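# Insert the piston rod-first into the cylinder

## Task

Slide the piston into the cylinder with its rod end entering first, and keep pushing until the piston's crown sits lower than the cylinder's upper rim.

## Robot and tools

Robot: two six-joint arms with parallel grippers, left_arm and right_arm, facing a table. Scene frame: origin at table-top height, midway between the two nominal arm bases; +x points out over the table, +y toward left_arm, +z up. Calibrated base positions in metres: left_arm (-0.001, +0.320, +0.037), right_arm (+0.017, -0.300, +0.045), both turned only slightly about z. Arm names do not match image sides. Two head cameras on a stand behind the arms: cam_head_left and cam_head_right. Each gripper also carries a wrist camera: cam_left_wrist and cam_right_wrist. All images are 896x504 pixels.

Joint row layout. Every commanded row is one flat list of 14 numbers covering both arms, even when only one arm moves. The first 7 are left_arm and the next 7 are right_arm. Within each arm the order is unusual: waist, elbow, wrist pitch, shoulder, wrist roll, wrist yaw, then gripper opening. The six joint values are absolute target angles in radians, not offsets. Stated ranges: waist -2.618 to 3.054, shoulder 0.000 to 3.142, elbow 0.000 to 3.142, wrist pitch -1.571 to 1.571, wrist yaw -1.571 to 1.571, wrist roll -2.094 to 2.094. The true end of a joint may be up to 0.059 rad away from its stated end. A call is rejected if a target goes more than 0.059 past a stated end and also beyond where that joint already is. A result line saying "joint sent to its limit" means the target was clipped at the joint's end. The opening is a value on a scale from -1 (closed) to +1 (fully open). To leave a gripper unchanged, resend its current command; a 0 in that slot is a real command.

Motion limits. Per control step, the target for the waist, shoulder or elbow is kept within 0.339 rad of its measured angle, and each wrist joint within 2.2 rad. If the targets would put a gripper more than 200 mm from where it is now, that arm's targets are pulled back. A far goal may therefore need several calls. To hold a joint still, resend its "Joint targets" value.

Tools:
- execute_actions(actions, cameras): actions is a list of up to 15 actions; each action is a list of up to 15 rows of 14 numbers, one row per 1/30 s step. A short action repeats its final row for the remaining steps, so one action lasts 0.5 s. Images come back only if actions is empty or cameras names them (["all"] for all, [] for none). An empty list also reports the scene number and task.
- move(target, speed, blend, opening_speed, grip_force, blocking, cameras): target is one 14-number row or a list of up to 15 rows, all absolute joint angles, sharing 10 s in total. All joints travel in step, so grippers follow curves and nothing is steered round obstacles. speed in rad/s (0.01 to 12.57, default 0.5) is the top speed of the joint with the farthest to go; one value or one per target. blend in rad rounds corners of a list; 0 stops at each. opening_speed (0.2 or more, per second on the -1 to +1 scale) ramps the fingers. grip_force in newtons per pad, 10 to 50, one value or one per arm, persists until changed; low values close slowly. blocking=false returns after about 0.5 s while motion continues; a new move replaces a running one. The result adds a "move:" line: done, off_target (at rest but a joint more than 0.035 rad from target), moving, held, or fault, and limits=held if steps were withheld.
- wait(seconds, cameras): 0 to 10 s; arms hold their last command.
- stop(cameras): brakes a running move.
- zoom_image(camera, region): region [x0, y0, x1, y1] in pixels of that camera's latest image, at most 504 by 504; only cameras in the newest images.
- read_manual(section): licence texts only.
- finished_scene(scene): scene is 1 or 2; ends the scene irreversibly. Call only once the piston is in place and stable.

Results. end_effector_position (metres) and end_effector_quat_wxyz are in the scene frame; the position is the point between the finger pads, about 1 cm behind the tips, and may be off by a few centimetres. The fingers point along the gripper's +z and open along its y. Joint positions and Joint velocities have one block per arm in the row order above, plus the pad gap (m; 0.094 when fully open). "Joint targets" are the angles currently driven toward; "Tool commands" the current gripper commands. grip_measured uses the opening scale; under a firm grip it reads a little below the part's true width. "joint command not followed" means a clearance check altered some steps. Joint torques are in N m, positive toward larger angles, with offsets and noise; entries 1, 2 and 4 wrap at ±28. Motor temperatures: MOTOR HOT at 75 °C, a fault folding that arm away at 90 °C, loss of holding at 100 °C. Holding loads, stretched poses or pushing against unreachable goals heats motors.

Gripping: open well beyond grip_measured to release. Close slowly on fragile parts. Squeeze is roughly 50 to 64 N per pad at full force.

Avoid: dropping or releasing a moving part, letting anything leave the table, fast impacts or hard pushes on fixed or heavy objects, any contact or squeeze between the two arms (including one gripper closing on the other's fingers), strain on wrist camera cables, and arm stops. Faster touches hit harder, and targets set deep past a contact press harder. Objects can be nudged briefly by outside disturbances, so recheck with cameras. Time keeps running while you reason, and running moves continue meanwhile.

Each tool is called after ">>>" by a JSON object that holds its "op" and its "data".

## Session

>>> {"op": "execute_actions", "data": {"actions": []}}

Scene clock: 0.00 s.
left_arm: end_effector_position=(+0.4118, +0.3366, +0.1065) grip_measured=+1.000 end_effector_quat_wxyz=(+0.570, -0.068, +0.810, +0.117) | right_arm: end_effector_position=(+0.4404, -0.3018, +0.1298) grip_measured=+1.000 end_effector_quat_wxyz=(+0.579, +0.009, +0.815, -0.007)
Joint names: [waist, elbow, wrist pitch, shoulder, wrist roll, wrist yaw]
Joint positions: left_arm=[-0.121 0.424 0.988 1.767 -0.021 -0.389 0.094] | right_arm=[0.034 0.445 0.91 1.692 0.009 0.027 0.094]
Joint velocities: within noise
Joint torques (N m): no reading
Motor temperatures (°C): left_arm=[28 27 30 27 26 27 25] | right_arm=[29 29 28 28 28 29 28]
Heat: left arm: 30 °C; right arm: 29 °C.
Joint targets: left_arm=[-0.121 0.430 0.987 1.761 -0.023 -0.391] | right_arm=[0.034 0.452 0.910 1.685 0.009 0.028]
Tool commands: left_gripper/opening=+1.0 right_gripper/opening=+1.0
camera_calibration:
cam_left_wrist: T_world_to_cam=[[0.256411, -0.949809, -0.179211, 0.234667], [-0.836871, -0.125384, -0.532846, 0.449659], [0.483632, 0.286604, -0.827018, -0.0864949], [0, 0, 0, 1]] pos_world=[0.357967, 0.304059, 0.210121]
cam_right_wrist: T_world_to_cam=[[-0.00354405, -0.998819, -0.0484668, -0.29386], [-0.846659, 0.0287877, -0.531356, 0.458383], [0.532123, 0.0391517, -0.845761, 0.0109776], [0, 0, 0, 1]] pos_world=[0.381211, -0.307138, 0.238606]

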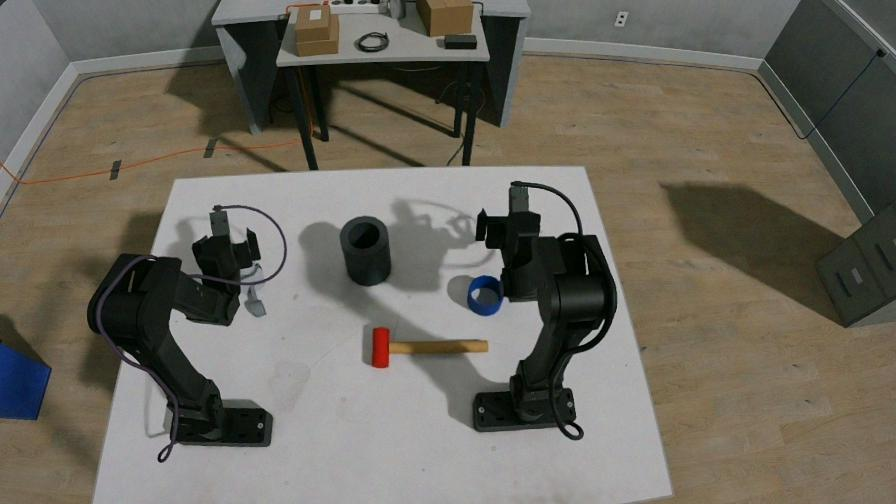

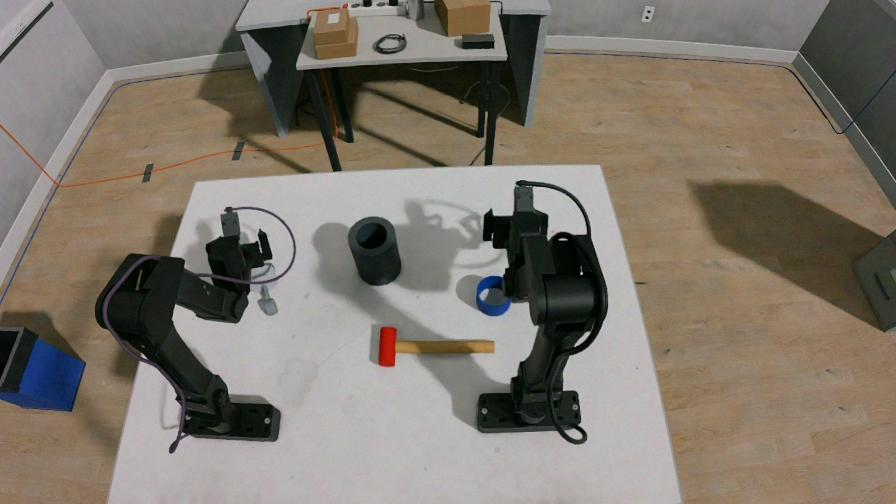

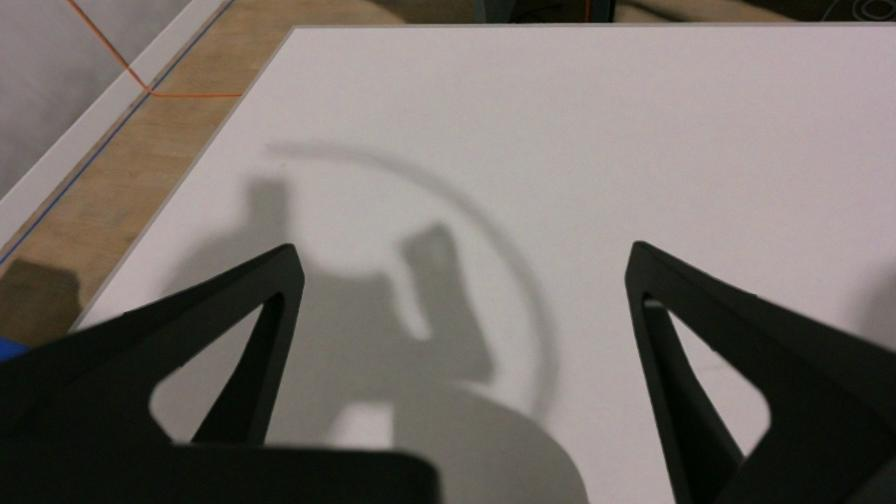

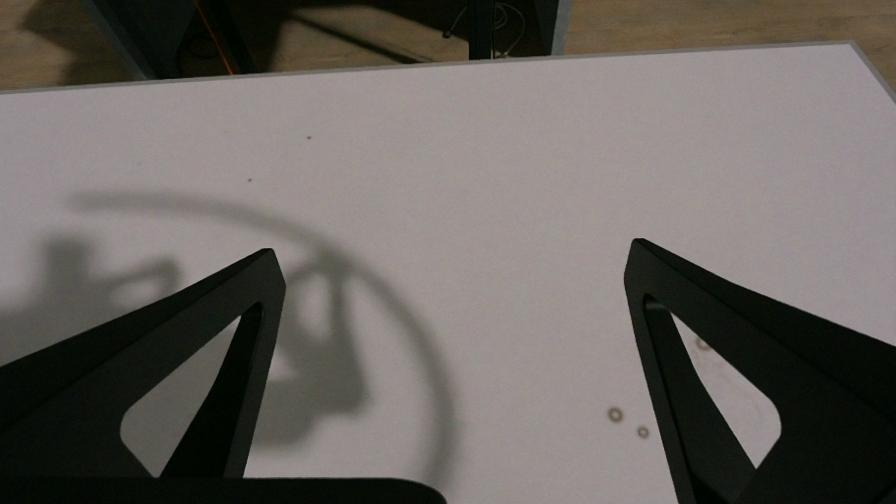

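>>> {"op": "zoom_image", "data": {"camera": "cam_head_left", "region": [200, 230, 320, 340]}}

>>> {"op": "zoom_image", "data": {"camera": "cam_head_right", "region": [210, 230, 330, 340]}}

>>> {"op": "zoom_image", "data": {"camera": "cam_head_left", "region": [420, 230, 540, 340]}}

>>> {"op": "zoom_image", "data": {"camera": "cam_head_left", "region": [310, 190, 430, 300]}}

Scaled by 4.200 from the camera's 896x504 image, which has a finer 1280x720 frame.

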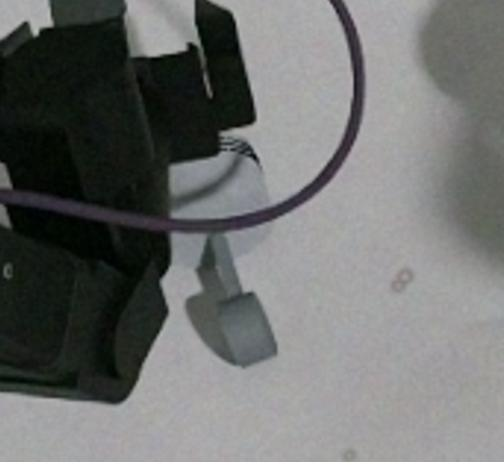

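Scaled by 4.200 from the camera's 896x504 image, which has a finer 1280x720 frame.

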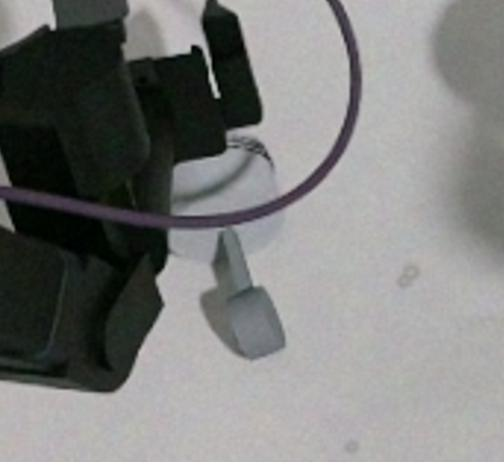

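Scaled by 4.200 from the camera's 896x504 image, which has a finer 1280x720 frame.

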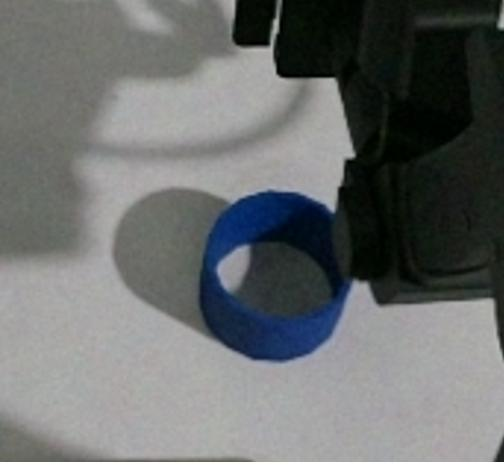

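Scaled by 4.200 from the camera's 896x504 image, which has a finer 1280x720 frame.

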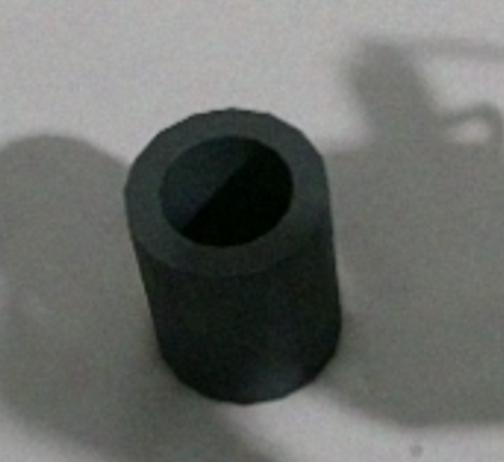

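>>> {"op": "move", "data": {"target": [-0.117, 0.975, -0.64, 1.19, 0, 0, 1, 0.205, 0.75, -0.68, 1.225, 0, 0, 1], "speed": 1.0, "cameras": ["cam_left_wrist", "cam_right_wrist"]}}

>>> {"op": "zoom_image", "data": {"camera": "cam_left_wrist", "region": [300, 90, 600, 390]}}

>>> {"op": "zoom_image", "data": {"camera": "cam_right_wrist", "region": [330, 90, 630, 390]}}

Scene clock: 8.73 s.
left_arm: end_effector_position=(+0.3342, +0.2803, +0.2054) grip_measured=+1.000 end_effector_quat_wxyz=(+0.339, +0.053, +0.939, -0.016) | right_arm: end_effector_position=(+0.2812, -0.2550, +0.1094) grip_measured=+1.000 end_effector_quat_wxyz=(+0.184, -0.082, +0.979, +0.013)
Joint names: [waist, elbow, wrist pitch, shoulder, wrist roll, wrist yaw]
Joint positions: left_arm=[-0.121 0.951 -0.624 1.206 -0.009 -0.015 0.094] | right_arm=[0.199 0.72 -0.676 1.243 0.003 0.007 0.094]
Joint torques (N m): left_arm=[0.38 8.66 0.92 -4.07 0.1 0.12] | right_arm=[0.55 8.12 0.94 -5.2 0.01 -0.1]
Heat: left arm: 32 °C; right arm: 30 °C.
Joint targets: left_arm=[-0.117 0.975 -0.640 1.190 0.000 0.000] | right_arm=[0.205 0.750 -0.680 1.225 0.000 0.000]
move: done
camera_calibration:
cam_left_wrist: T_world_to_cam=[[-0.130831, -0.988756, -0.0724248, 0.337239], [-0.99096, 0.132609, -0.0203027, 0.304151], [0.0296786, 0.0691139, -0.997167, 0.296469], [0, 0, 0, 1]] pos_world=[0.336724, 0.272624, 0.326229]
cam_right_wrist: T_world_to_cam=[[0.140776, -0.989197, -0.0408723, -0.287621], [-0.943101, -0.146549, 0.298469, 0.20299], [-0.301235, -0.00347072, -0.953544, 0.311865], [0, 0, 0, 1]] pos_world=[0.325876, -0.253684, 0.225035]
Images, in order (width x height): cam_left_wrist 896x504, cam_right_wrist 896x504.

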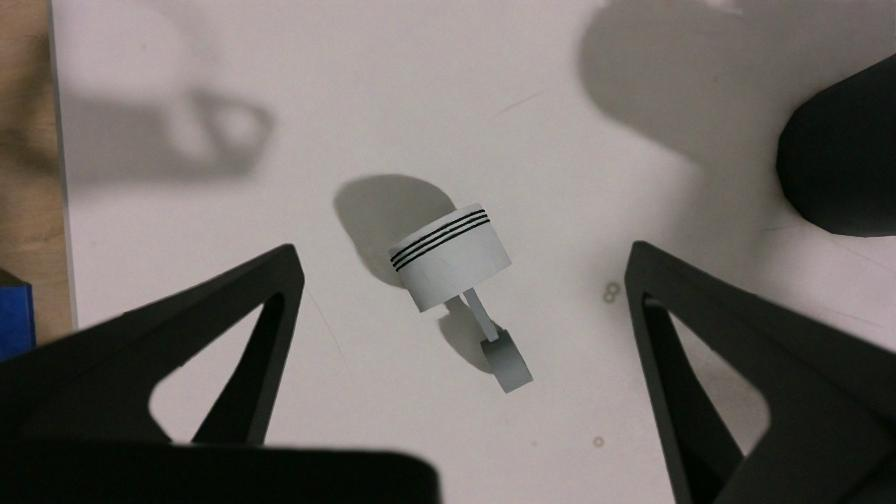

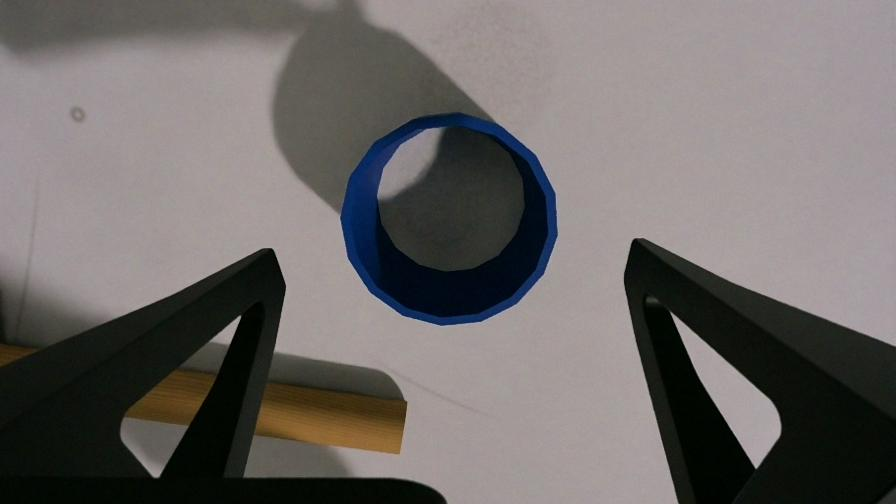

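Scaled by 1.680 from the camera's 896x504 image, which has a finer 1280x720 frame.

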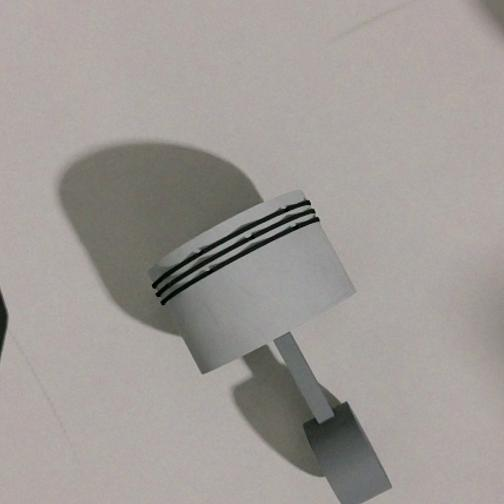

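Scaled by 1.680 from the camera's 896x504 image, which has a finer 1280x720 frame.

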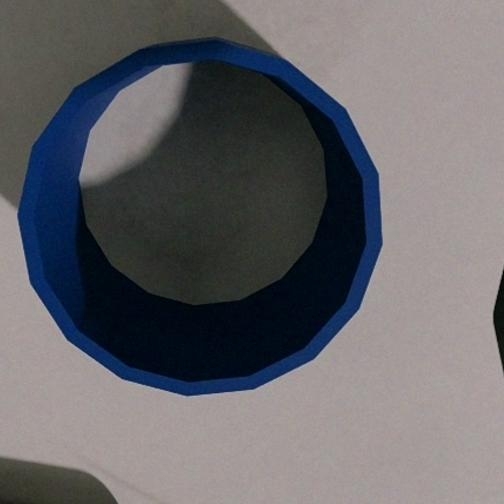

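>>> {"op": "move", "data": {"target": [[-0.019, 1.87, -1.462, 2.095, -0.385, 0.06, 1, 0.213, 0.535, -0.31, 1.417, 0, 0, 1], [-0.019, 1.87, -1.462, 2.095, -0.385, 0.06, 1, 0.213, 0.535, -0.31, 1.417, 0, 0, 0.5]], "speed": 0.8, "grip_force": [45, 25], "cameras": ["cam_left_wrist", "cam_right_wrist"]}}

>>> {"op": "zoom_image", "data": {"camera": "cam_left_wrist", "region": [300, 0, 620, 300]}}

Scene clock: 18.57 s.
left_arm: end_effector_position=(+0.3710, +0.3010, +0.1376) grip_measured=+1.000 end_effector_quat_wxyz=(-0.061, -0.174, +0.983, -0.012) | right_arm: end_effector_position=(+0.2883, -0.2514, +0.0441) grip_measured=+0.739 end_effector_quat_wxyz=(+0.189, -0.086, +0.978, +0.014)
Joint names: [waist, elbow, wrist pitch, shoulder, wrist roll, wrist yaw]
Joint positions: left_arm=[-0.023 1.845 -1.447 2.082 -0.376 0.049 0.094] | right_arm=[0.206 0.546 -0.324 1.41 0.003 0.005 0.082]
Joint torques (N m): left_arm=[0.35 7.57 -0.28 -8.54 -0.08 0.13] | right_arm=[0.68 4.15 1.11 -3.58 0 -0.05]
Heat: left arm: 32 °C; right arm: 30 °C.
Joint targets: left_arm=[-0.019 1.870 -1.462 2.095 -0.385 0.060] | right_arm=[0.213 0.535 -0.310 1.417 0.000 0.000]
grip_force (N): 45, 25
move: done
camera_calibration:
cam_left_wrist: T_world_to_cam=[[0.282911, -0.958761, -0.0271737, 0.188765], [-0.665931, -0.216735, 0.713836, 0.220082], [-0.690288, -0.183856, -0.699785, 0.52878], [0, 0, 0, 1]] pos_world=[0.458167, 0.3259, 0.218059]
cam_right_wrist: T_world_to_cam=[[0.14966, -0.987826, -0.042447, -0.289799], [-0.944848, -0.155534, 0.288223, 0.228484], [-0.291316, -0.0030295, -0.956622, 0.249214], [0, 0, 0, 1]] pos_world=[0.331854, -0.249979, 0.160249]
Images, in order (width x height): cam_left_wrist 896x504, cam_right_wrist 896x504.

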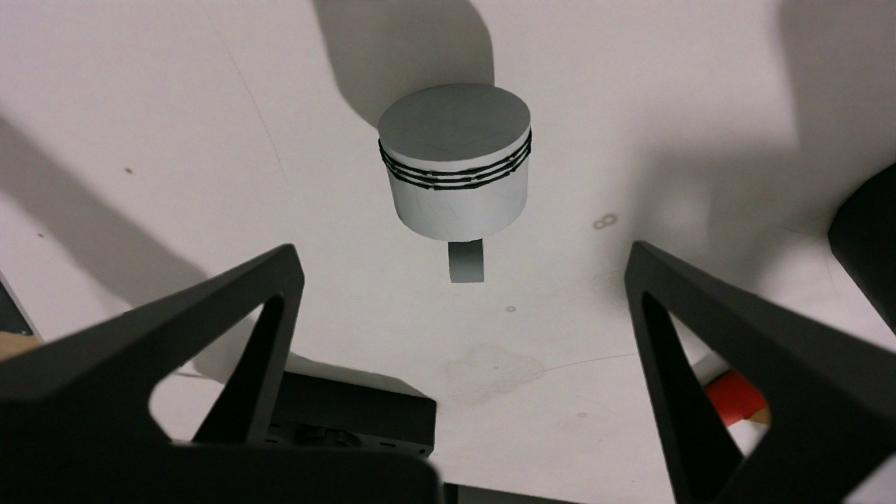

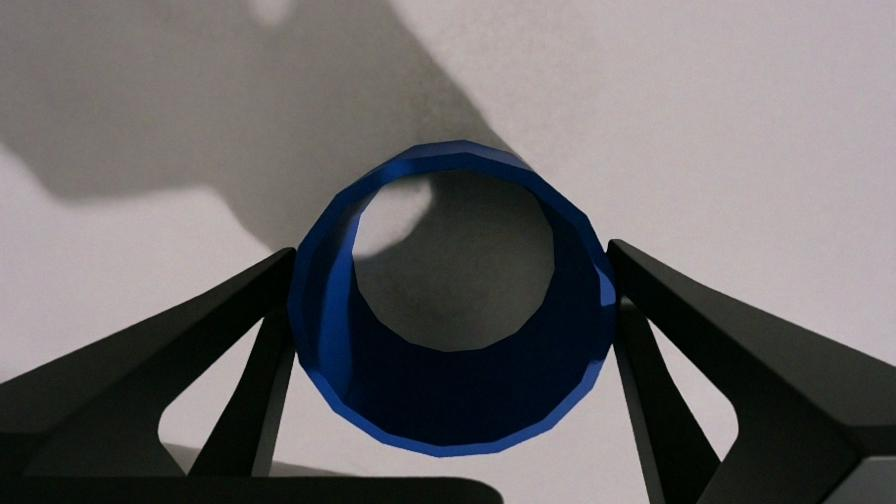

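Scaled by 1.575 from the camera's 896x504 image, which has a finer 1280x720 frame.

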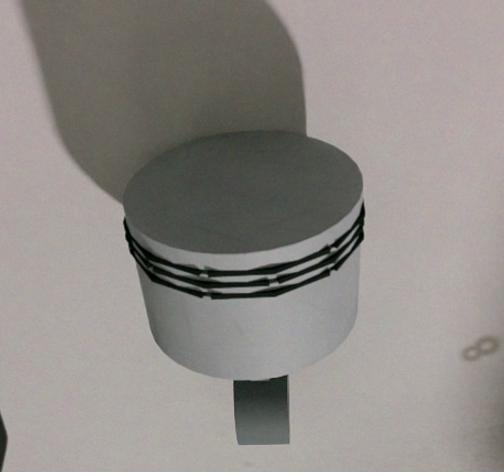

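>>> {"op": "move", "data": {"target": [[0.0, 1.905, -1.47, 2.25, -0.356, 0.1, 1.0, 0.25, 1.12, -1.075, 1.237, 0, 0, 0.5]], "speed": 0.6, "cameras": ["cam_left_wrist", "cam_right_wrist"]}}

Scene clock: 28.03 s.
left_arm: end_effector_position=(+0.3723, +0.3004, +0.0943) grip_measured=+1.000 end_effector_quat_wxyz=(-0.122, -0.180, +0.976, -0.021) | right_arm: end_effector_position=(+0.2793, -0.2428, +0.1945) grip_measured=+0.738 end_effector_quat_wxyz=(+0.158, -0.104, +0.982, +0.015)
Joint names: [waist, elbow, wrist pitch, shoulder, wrist roll, wrist yaw]
Joint positions: left_arm=[-0.006 1.878 -1.455 2.227 -0.367 0.088 0.094] | right_arm=[0.243 1.087 -1.082 1.257 0.003 0.005 0.082]
Joint torques (N m): left_arm=[0.53 7.47 -0.48 -8.7 0.11 0.16] | right_arm=[0.69 8.34 0.92 -5.48 0 -0.05]
Heat: left arm: 31 °C; right arm: 30 °C.
Joint targets: left_arm=[0.000 1.905 -1.470 2.250 -0.356 0.100] | right_arm=[0.250 1.120 -1.075 1.237 0.000 0.000]
grip_force (N): 45, 25
move: done
camera_calibration:
cam_left_wrist: T_world_to_cam=[[0.294035, -0.955452, -0.0255921, 0.181368], [-0.572776, -0.197577, 0.795544, 0.203588], [-0.765161, -0.219259, -0.605355, 0.528907], [0, 0, 0, 1]] pos_world=[0.467981, 0.32948, 0.162855]
cam_right_wrist: T_world_to_cam=[[0.183722, -0.982121, -0.0410442, -0.282056], [-0.918937, -0.186428, 0.347563, 0.151616], [-0.349001, -0.026138, -0.936758, 0.397032], [0, 0, 0, 1]] pos_world=[0.32971, -0.23837, 0.30765]
Images, in order (width x height): cam_left_wrist 896x504, cam_right_wrist 896x504.

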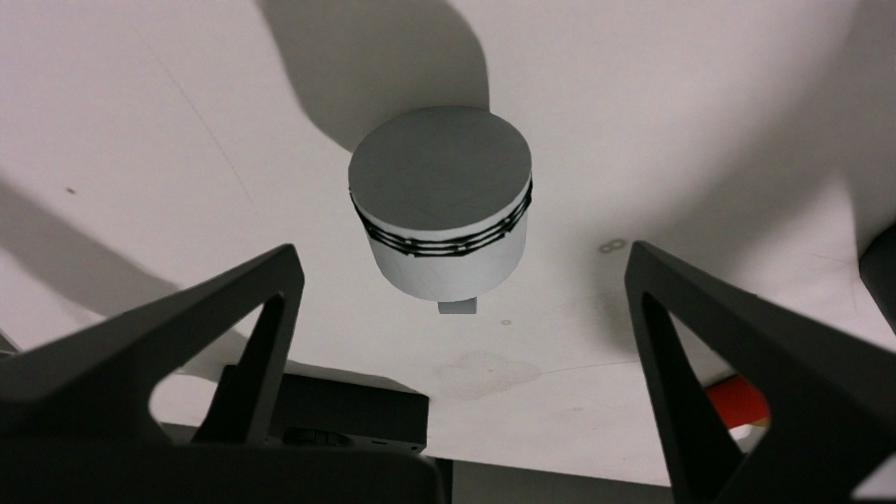

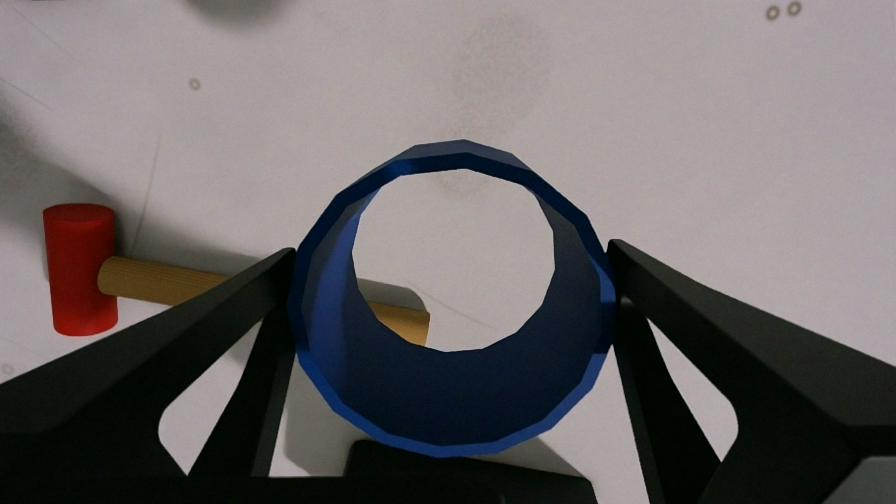

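>>> {"op": "move", "data": {"target": [0.019, 1.94, -1.477, 2.405, -0.327, 0.142, 1.0, 0.738, 1.92, -1.078, 2.0, 0, 0, 0.5], "speed": 0.6, "cameras": ["cam_left_wrist", "cam_right_wrist"]}}

Scene clock: 32.47 s.
left_arm: end_effector_position=(+0.3685, +0.3002, +0.0481) grip_measured=+1.000 end_effector_quat_wxyz=(-0.185, -0.180, +0.966, -0.033) | right_arm: end_effector_position=(+0.3698, +0.0078, +0.2011) grip_measured=+0.738 end_effector_quat_wxyz=(+0.170, -0.344, +0.921, +0.064)
Joint names: [waist, elbow, wrist pitch, shoulder, wrist roll, wrist yaw]
Joint positions: left_arm=[0.013 1.914 -1.462 2.38 -0.338 0.129 0.094] | right_arm=[0.744 1.88 -1.09 1.996 0.001 0 0.082]
Joint torques (N m): left_arm=[0.51 7.09 -0.68 -9.28 0.11 0.2] | right_arm=[-0.54 8.88 1.04 -10.39 0.01 -0.01]
Heat: left arm: 31 °C; right arm: 31 °C.
Joint targets: left_arm=[0.019 1.940 -1.477 2.405 -0.327 0.142] | right_arm=[0.738 1.920 -1.078 2.000 0.000 0.000]
grip_force (N): 45, 25
move: off_target (right_arm); right_arm: the elbow is farthest, 0.040 rad from its target
camera_calibration:
cam_left_wrist: T_world_to_cam=[[0.294651, -0.955472, -0.0159401, 0.180394], [-0.471868, -0.15998, 0.867033, 0.186233], [-0.830976, -0.247951, -0.497995, 0.525623], [0, 0, 0, 1]] pos_world=[0.471504, 0.332484, 0.103163]
cam_right_wrist: T_world_to_cam=[[0.635765, -0.770455, -0.0469268, -0.219893], [-0.725434, -0.617173, 0.304702, 0.219706], [-0.263721, -0.159676, -0.951291, 0.413835], [0, 0, 0, 1]] pos_world=[0.408319, 0.0322587, 0.316414]
Images, in order (width x height): cam_left_wrist 896x504, cam_right_wrist 896x504.

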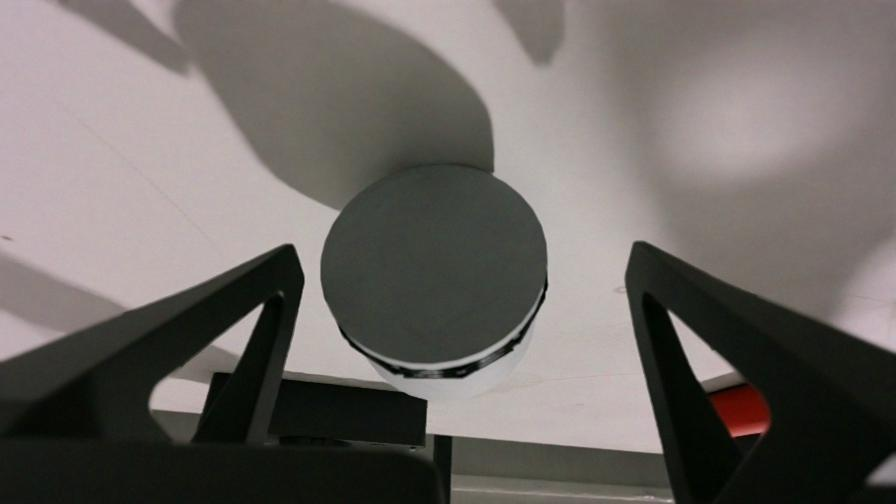

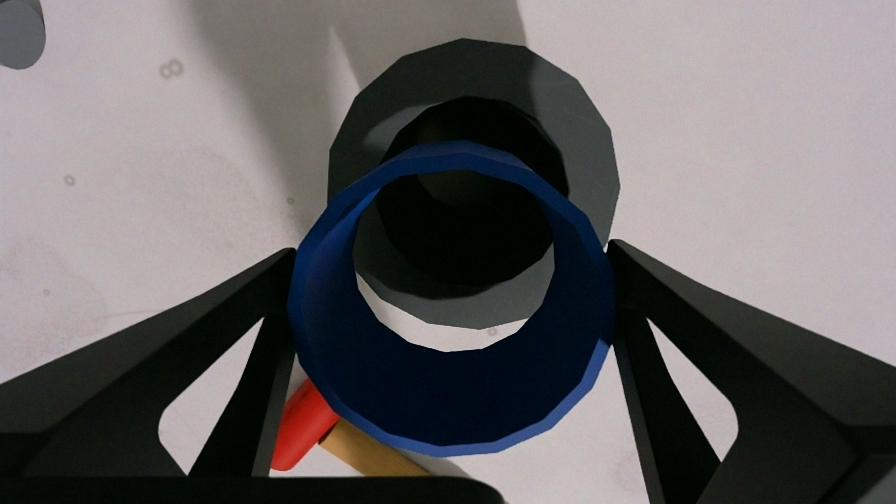

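>>> {"op": "move", "data": {"target": [0.044, 1.942, -1.477, 2.427, -0.32, 0.142, 1.0, 0.738, 1.92, -1.078, 2.0, 0, 0, 0.5], "speed": 0.3, "cameras": ["cam_left_wrist", "cam_right_wrist"]}}

>>> {"op": "zoom_image", "data": {"camera": "cam_right_wrist", "region": [280, 20, 660, 470]}}

Scene clock: 36.60 s.
left_arm: end_effector_position=(+0.3675, +0.3104, +0.0415) grip_measured=+1.000 end_effector_quat_wxyz=(-0.193, -0.191, +0.962, -0.036) | right_arm: end_effector_position=(+0.3698, +0.0078, +0.2011) grip_measured=+0.738 end_effector_quat_wxyz=(+0.170, -0.344, +0.921, +0.064)
Joint names: [waist, elbow, wrist pitch, shoulder, wrist roll, wrist yaw]
Joint positions: left_arm=[0.042 1.919 -1.464 2.401 -0.331 0.13 0.094] | right_arm=[0.744 1.88 -1.09 1.996 0.001 0 0.082]
Joint torques (N m): left_arm=[0.16 6.87 -0.7 -9.31 0.11 0.18] | right_arm=[-0.5 8.94 1.05 -10.4 -0.01 0.01]
Heat: left arm: 31 °C; right arm: 31 °C.
Joint targets: left_arm=[0.044 1.942 -1.477 2.427 -0.320 0.142] | right_arm=[0.738 1.920 -1.078 2.000 0.000 0.000]
grip_force (N): 45, 25
move: off_target (right_arm); right_arm: the elbow is farthest, 0.040 rad from its target
camera_calibration:
cam_left_wrist: T_world_to_cam=[[0.316419, -0.948461, -0.0173552, 0.180249], [-0.452945, -0.167133, 0.875733, 0.188105], [-0.833499, -0.269237, -0.482484, 0.530982], [0, 0, 0, 1]] pos_world=[0.47074, 0.345358, 0.0945888]
cam_right_wrist: T_world_to_cam=[[0.635765, -0.770455, -0.0469268, -0.219893], [-0.725434, -0.617173, 0.304702, 0.219706], [-0.263721, -0.159676, -0.951291, 0.413835], [0, 0, 0, 1]] pos_world=[0.408319, 0.0322587, 0.316414]
Images, in order (width x height): cam_left_wrist 896x504, cam_right_wrist 896x504.

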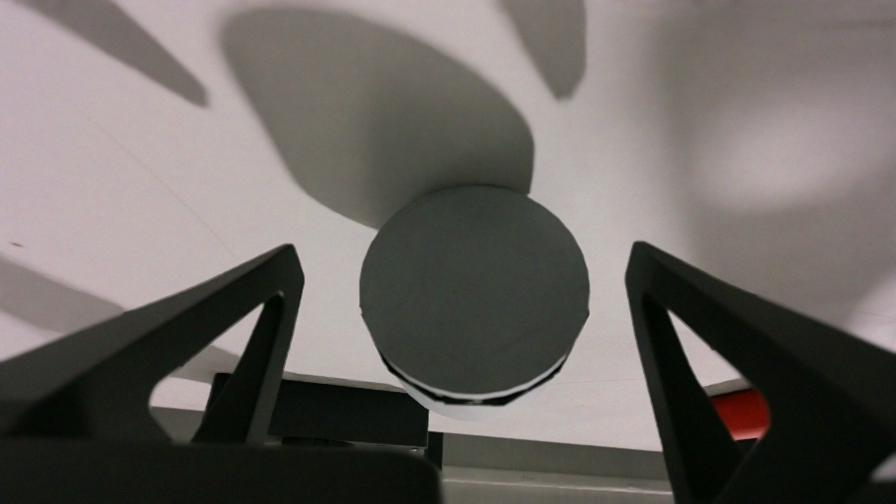

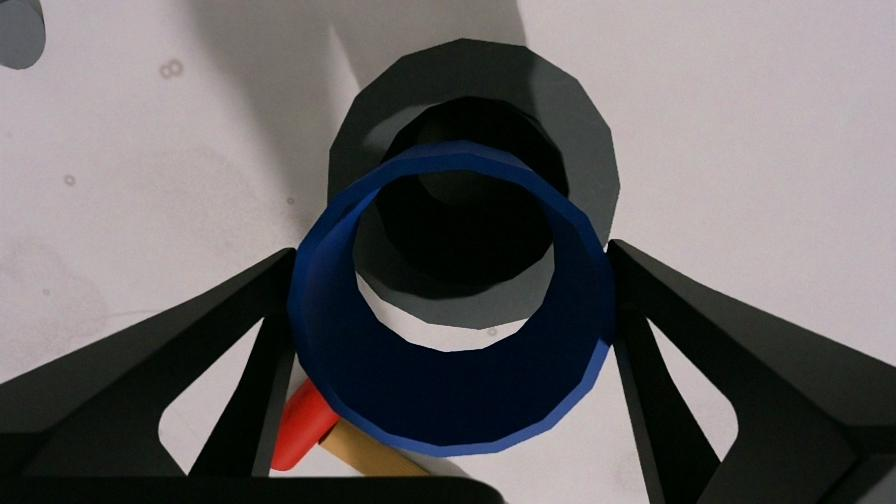

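Scaled by 1.120 from the camera's 896x504 image, which has a finer 1280x720 frame.

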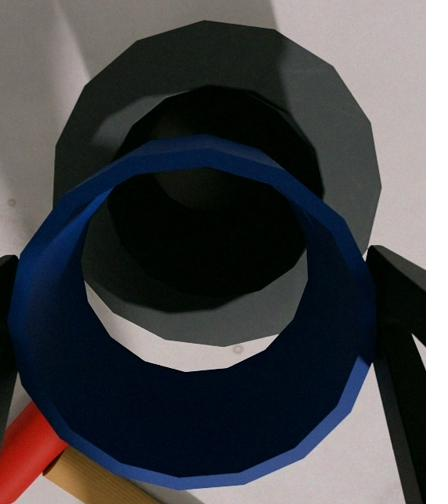

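>>> {"op": "move", "data": {"target": [0.030, 1.942, -1.505, 2.427, -0.32, 0.142, 1.0, 0.727, 1.936, -1.03, 2.031, 0, 0, 0.5], "speed": 0.3, "cameras": ["cam_left_wrist", "cam_right_wrist"]}}

>>> {"op": "zoom_image", "data": {"camera": "cam_right_wrist", "region": [290, 50, 630, 250]}}

>>> {"op": "zoom_image", "data": {"camera": "cam_right_wrist", "region": [280, 240, 630, 470]}}

Scene clock: 55.23 s.
left_arm: end_effector_position=(+0.3614, +0.3077, +0.0440) grip_measured=+1.000 end_effector_quat_wxyz=(-0.206, -0.188, +0.960, -0.033) | right_arm: end_effector_position=(+0.3816, +0.0115, +0.1972) grip_measured=+0.738 end_effector_quat_wxyz=(+0.180, -0.338, +0.921, +0.066)
Joint names: [waist, elbow, wrist pitch, shoulder, wrist roll, wrist yaw]
Joint positions: left_arm=[0.035 1.919 -1.49 2.401 -0.331 0.13 0.094] | right_arm=[0.733 1.894 -1.058 2.022 0.001 0 0.082]
Joint torques (N m): left_arm=[-0.47 6.79 -0.75 -9.29 0.11 0.18] | right_arm=[-0.57 9.1 1.23 -10.24 0 0]
Heat: left arm: 31 °C; right arm: 32 °C.
Joint targets: left_arm=[0.030 1.942 -1.505 2.427 -0.320 0.142] | right_arm=[0.727 1.936 -1.030 2.031 0.000 0.000]
grip_force (N): 45, 25
move: off_target (right_arm); right_arm: the elbow is farthest, 0.042 rad from its target
camera_calibration:
cam_left_wrist: T_world_to_cam=[[0.309016, -0.950737, -0.0246771, 0.183403], [-0.430976, -0.163115, 0.887498, 0.172965], [-0.847802, -0.263616, -0.46015, 0.528742], [0, 0, 0, 1]] pos_world=[0.466138, 0.341966, 0.0943206]
cam_right_wrist: T_world_to_cam=[[0.628477, -0.776379, -0.0474458, -0.221796], [-0.736416, -0.613547, 0.285046, 0.239745], [-0.250414, -0.144205, -0.957339, 0.409789], [0, 0, 0, 1]] pos_world=[0.418563, 0.0339903, 0.313445]
Images, in order (width x height): cam_left_wrist 896x504, cam_right_wrist 896x504.

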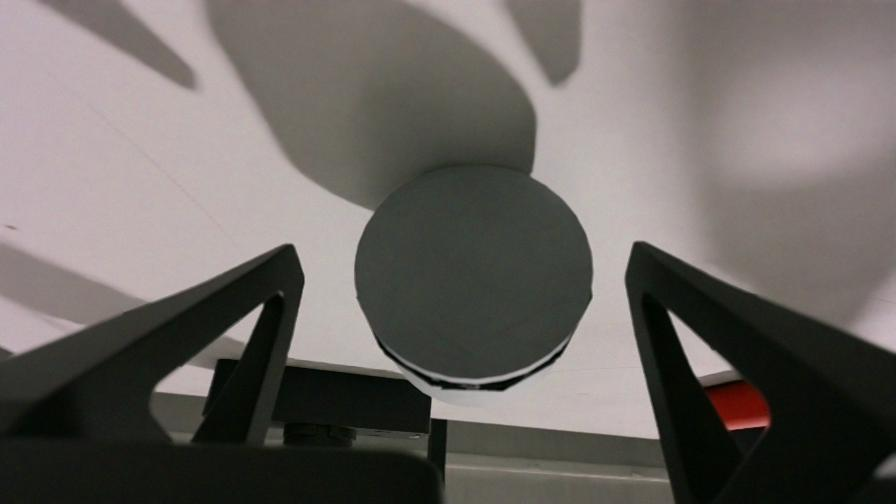

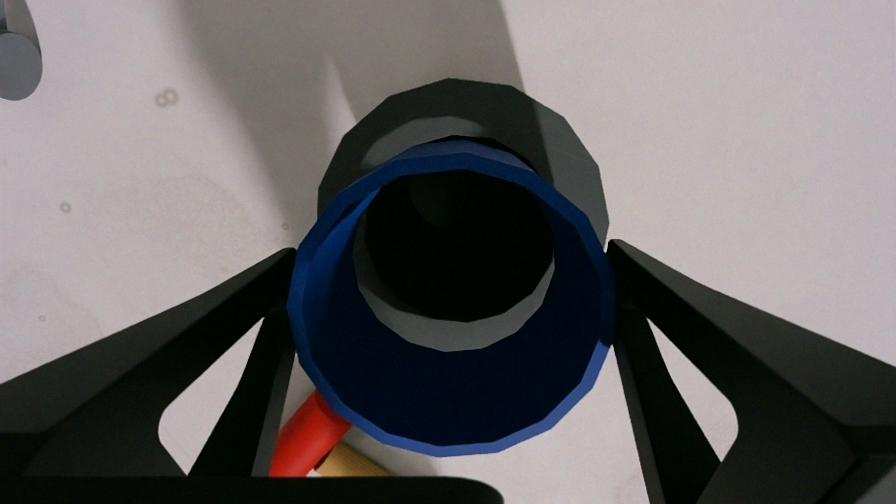

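Scaled by 1.482 from the camera's 896x504 image, which has a finer 1280x720 frame.

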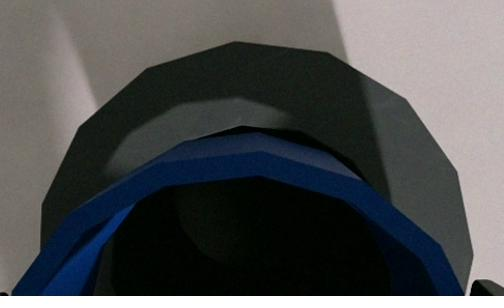

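Scaled by 1.440 from the camera's 896x504 image, which has a finer 1280x720 frame.

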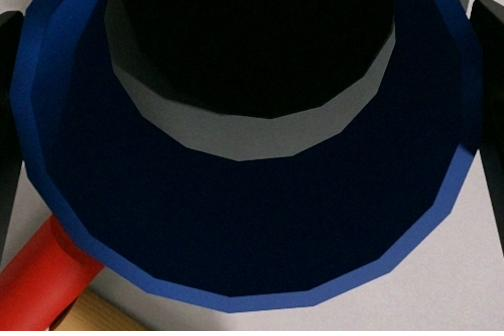

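>>> {"op": "move", "data": {"target": [0.030, 1.942, -1.505, 2.427, -0.32, 0.142, 0.30, 0.724, 1.965, -1.03, 2.064, 0, 0, 0.5], "speed": 0.2, "grip_force": [45, 25], "cameras": ["cam_left_wrist", "cam_right_wrist"]}}

>>> {"op": "zoom_image", "data": {"camera": "cam_right_wrist", "region": [280, 60, 630, 260]}}

>>> {"op": "zoom_image", "data": {"camera": "cam_right_wrist", "region": [280, 240, 630, 470]}}

Scene clock: 64.70 s.
left_arm: end_effector_position=(+0.3614, +0.3070, +0.0441) grip_measured=+0.405 end_effector_quat_wxyz=(-0.207, -0.188, +0.960, -0.035) | right_arm: end_effector_position=(+0.3881, +0.0151, +0.1923) grip_measured=+0.738 end_effector_quat_wxyz=(+0.179, -0.337, +0.922, +0.066)
Joint names: [waist, elbow, wrist pitch, shoulder, wrist roll, wrist yaw]
Joint positions: left_arm=[0.035 1.919 -1.49 2.401 -0.33 0.134 0.066] | right_arm=[0.73 1.923 -1.055 2.054 0.001 0 0.082]
Joint torques (N m): left_arm=[-0.47 6.8 -0.75 -9.31 0.11 0.14] | right_arm=[-0.64 9.16 1.24 -10.44 0.02 -0.01]
Heat: left arm: 31 °C; right arm: 31 °C.
Joint targets: left_arm=[0.030 1.942 -1.505 2.427 -0.320 0.142] | right_arm=[0.724 1.965 -1.030 2.064 0.000 0.000]
grip_force (N): 45, 25
move: off_target (right_arm); right_arm: the elbow is farthest, 0.042 rad from its target
camera_calibration:
cam_left_wrist: T_world_to_cam=[[0.309888, -0.950546, -0.0207609, 0.182182], [-0.430636, -0.159792, 0.888267, 0.171529], [-0.847657, -0.266323, -0.458857, 0.529376], [0, 0, 0, 1]] pos_world=[0.46614, 0.341566, 0.0943264]
cam_right_wrist: T_world_to_cam=[[0.626099, -0.778302, -0.0473893, -0.222388], [-0.737932, -0.611066, 0.286451, 0.248431], [-0.251903, -0.144377, -0.956922, 0.407708], [0, 0, 0, 1]] pos_world=[0.425265, 0.0375867, 0.308443]
Images, in order (width x height): cam_left_wrist 896x504, cam_right_wrist 896x504.

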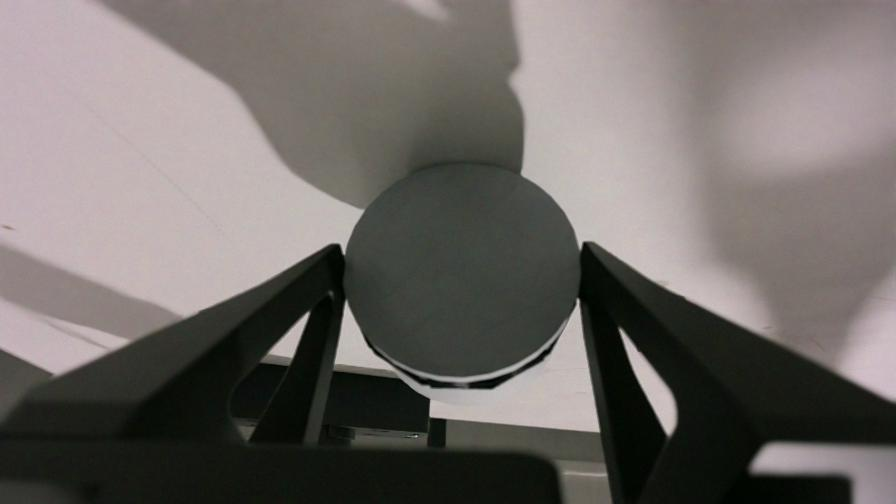

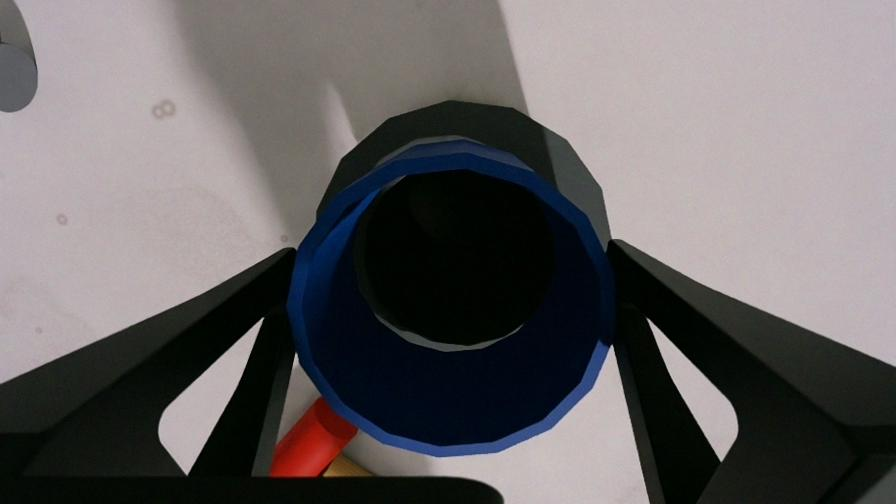

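Scaled by 1.440 from the camera's 896x504 image, which has a finer 1280x720 frame.

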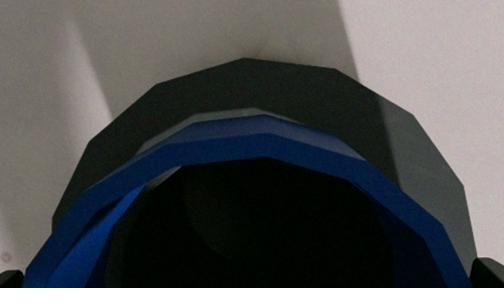

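Scaled by 1.440 from the camera's 896x504 image, which has a finer 1280x720 frame.

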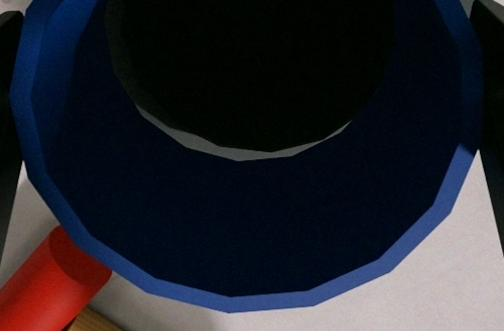

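>>> {"op": "move", "data": {"target": [0.030, 1.890, -1.50, 2.19, -0.32, 0.142, 0.30, 0.722, 1.888, -1.000, 2.058, 0, 0, 0.5], "speed": 0.2, "cameras": ["cam_left_wrist", "cam_right_wrist"]}}

>>> {"op": "zoom_image", "data": {"camera": "cam_right_wrist", "region": [280, 60, 630, 370]}}

Scene clock: 73.20 s.
left_arm: end_effector_position=(+0.3679, +0.3072, +0.0939) grip_measured=+0.404 end_effector_quat_wxyz=(-0.143, -0.186, +0.971, -0.046) | right_arm: end_effector_position=(+0.3891, +0.0159, +0.1862) grip_measured=+0.738 end_effector_quat_wxyz=(+0.180, -0.337, +0.922, +0.066)
Joint names: [waist, elbow, wrist pitch, shoulder, wrist roll, wrist yaw]
Joint positions: left_arm=[0.035 1.894 -1.49 2.245 -0.33 0.134 0.066] | right_arm=[0.73 1.897 -1.028 2.054 0.001 0 0.082]
Joint torques (N m): left_arm=[-0.47 5 -0.49 -14.58 0.11 0.14] | right_arm=[-0.81 5.11 1.27 -10.97 -0.01 0]
Heat: left arm: 30 °C; right arm: 31 °C.
Joint targets: left_arm=[0.030 1.890 -1.500 2.190 -0.320 0.142] | right_arm=[0.722 1.888 -1.000 2.058 0.000 0.000]
grip_force (N): 45, 25
move: off_target (left_arm); left_arm: the shoulder is farthest, 0.055 rad from its target
camera_calibration:
cam_left_wrist: T_world_to_cam=[[0.310249, -0.950517, 0.0162283, 0.177683], [-0.542775, -0.163096, 0.82389, 0.178459], [-0.780475, -0.26442, -0.566517, 0.542581], [0, 0, 0, 1]] pos_world=[0.465207, 0.341465, 0.157467]
cam_right_wrist: T_world_to_cam=[[0.62645, -0.778023, -0.047331, -0.222815], [-0.738343, -0.611769, 0.283881, 0.251974], [-0.249822, -0.142891, -0.957691, 0.401616], [0, 0, 0, 1]] pos_world=[0.425958, 0.038182, 0.302547]
Images, in order (width x height): cam_left_wrist 896x504, cam_right_wrist 896x504.

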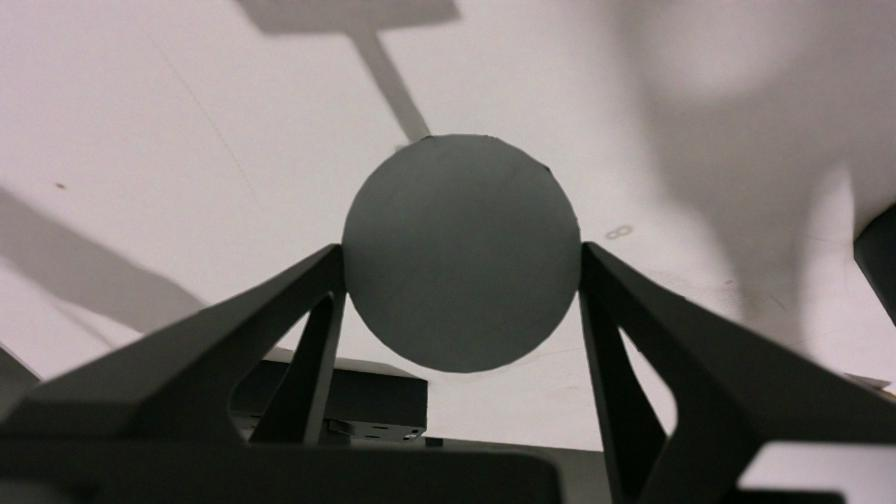

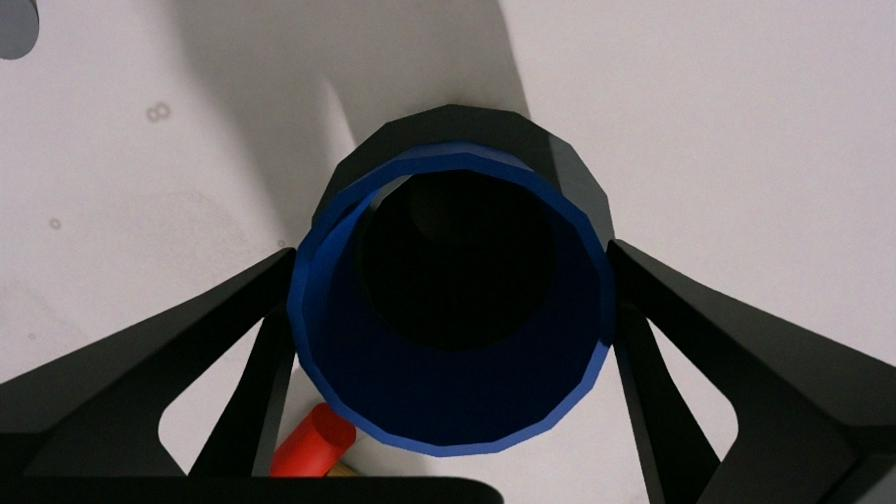

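Scaled by 1.440 from the camera's 896x504 image, which has a finer 1280x720 frame.

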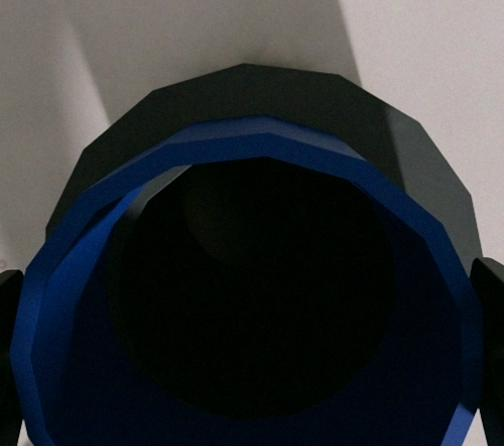

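>>> {"op": "zoom_image", "data": {"camera": "cam_right_wrist", "region": [330, 150, 580, 370]}}

Scaled by 2.016 from the camera's 896x504 image, which has a finer 1280x720 frame.

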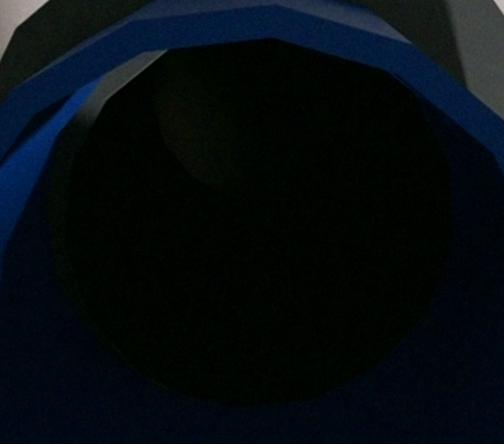

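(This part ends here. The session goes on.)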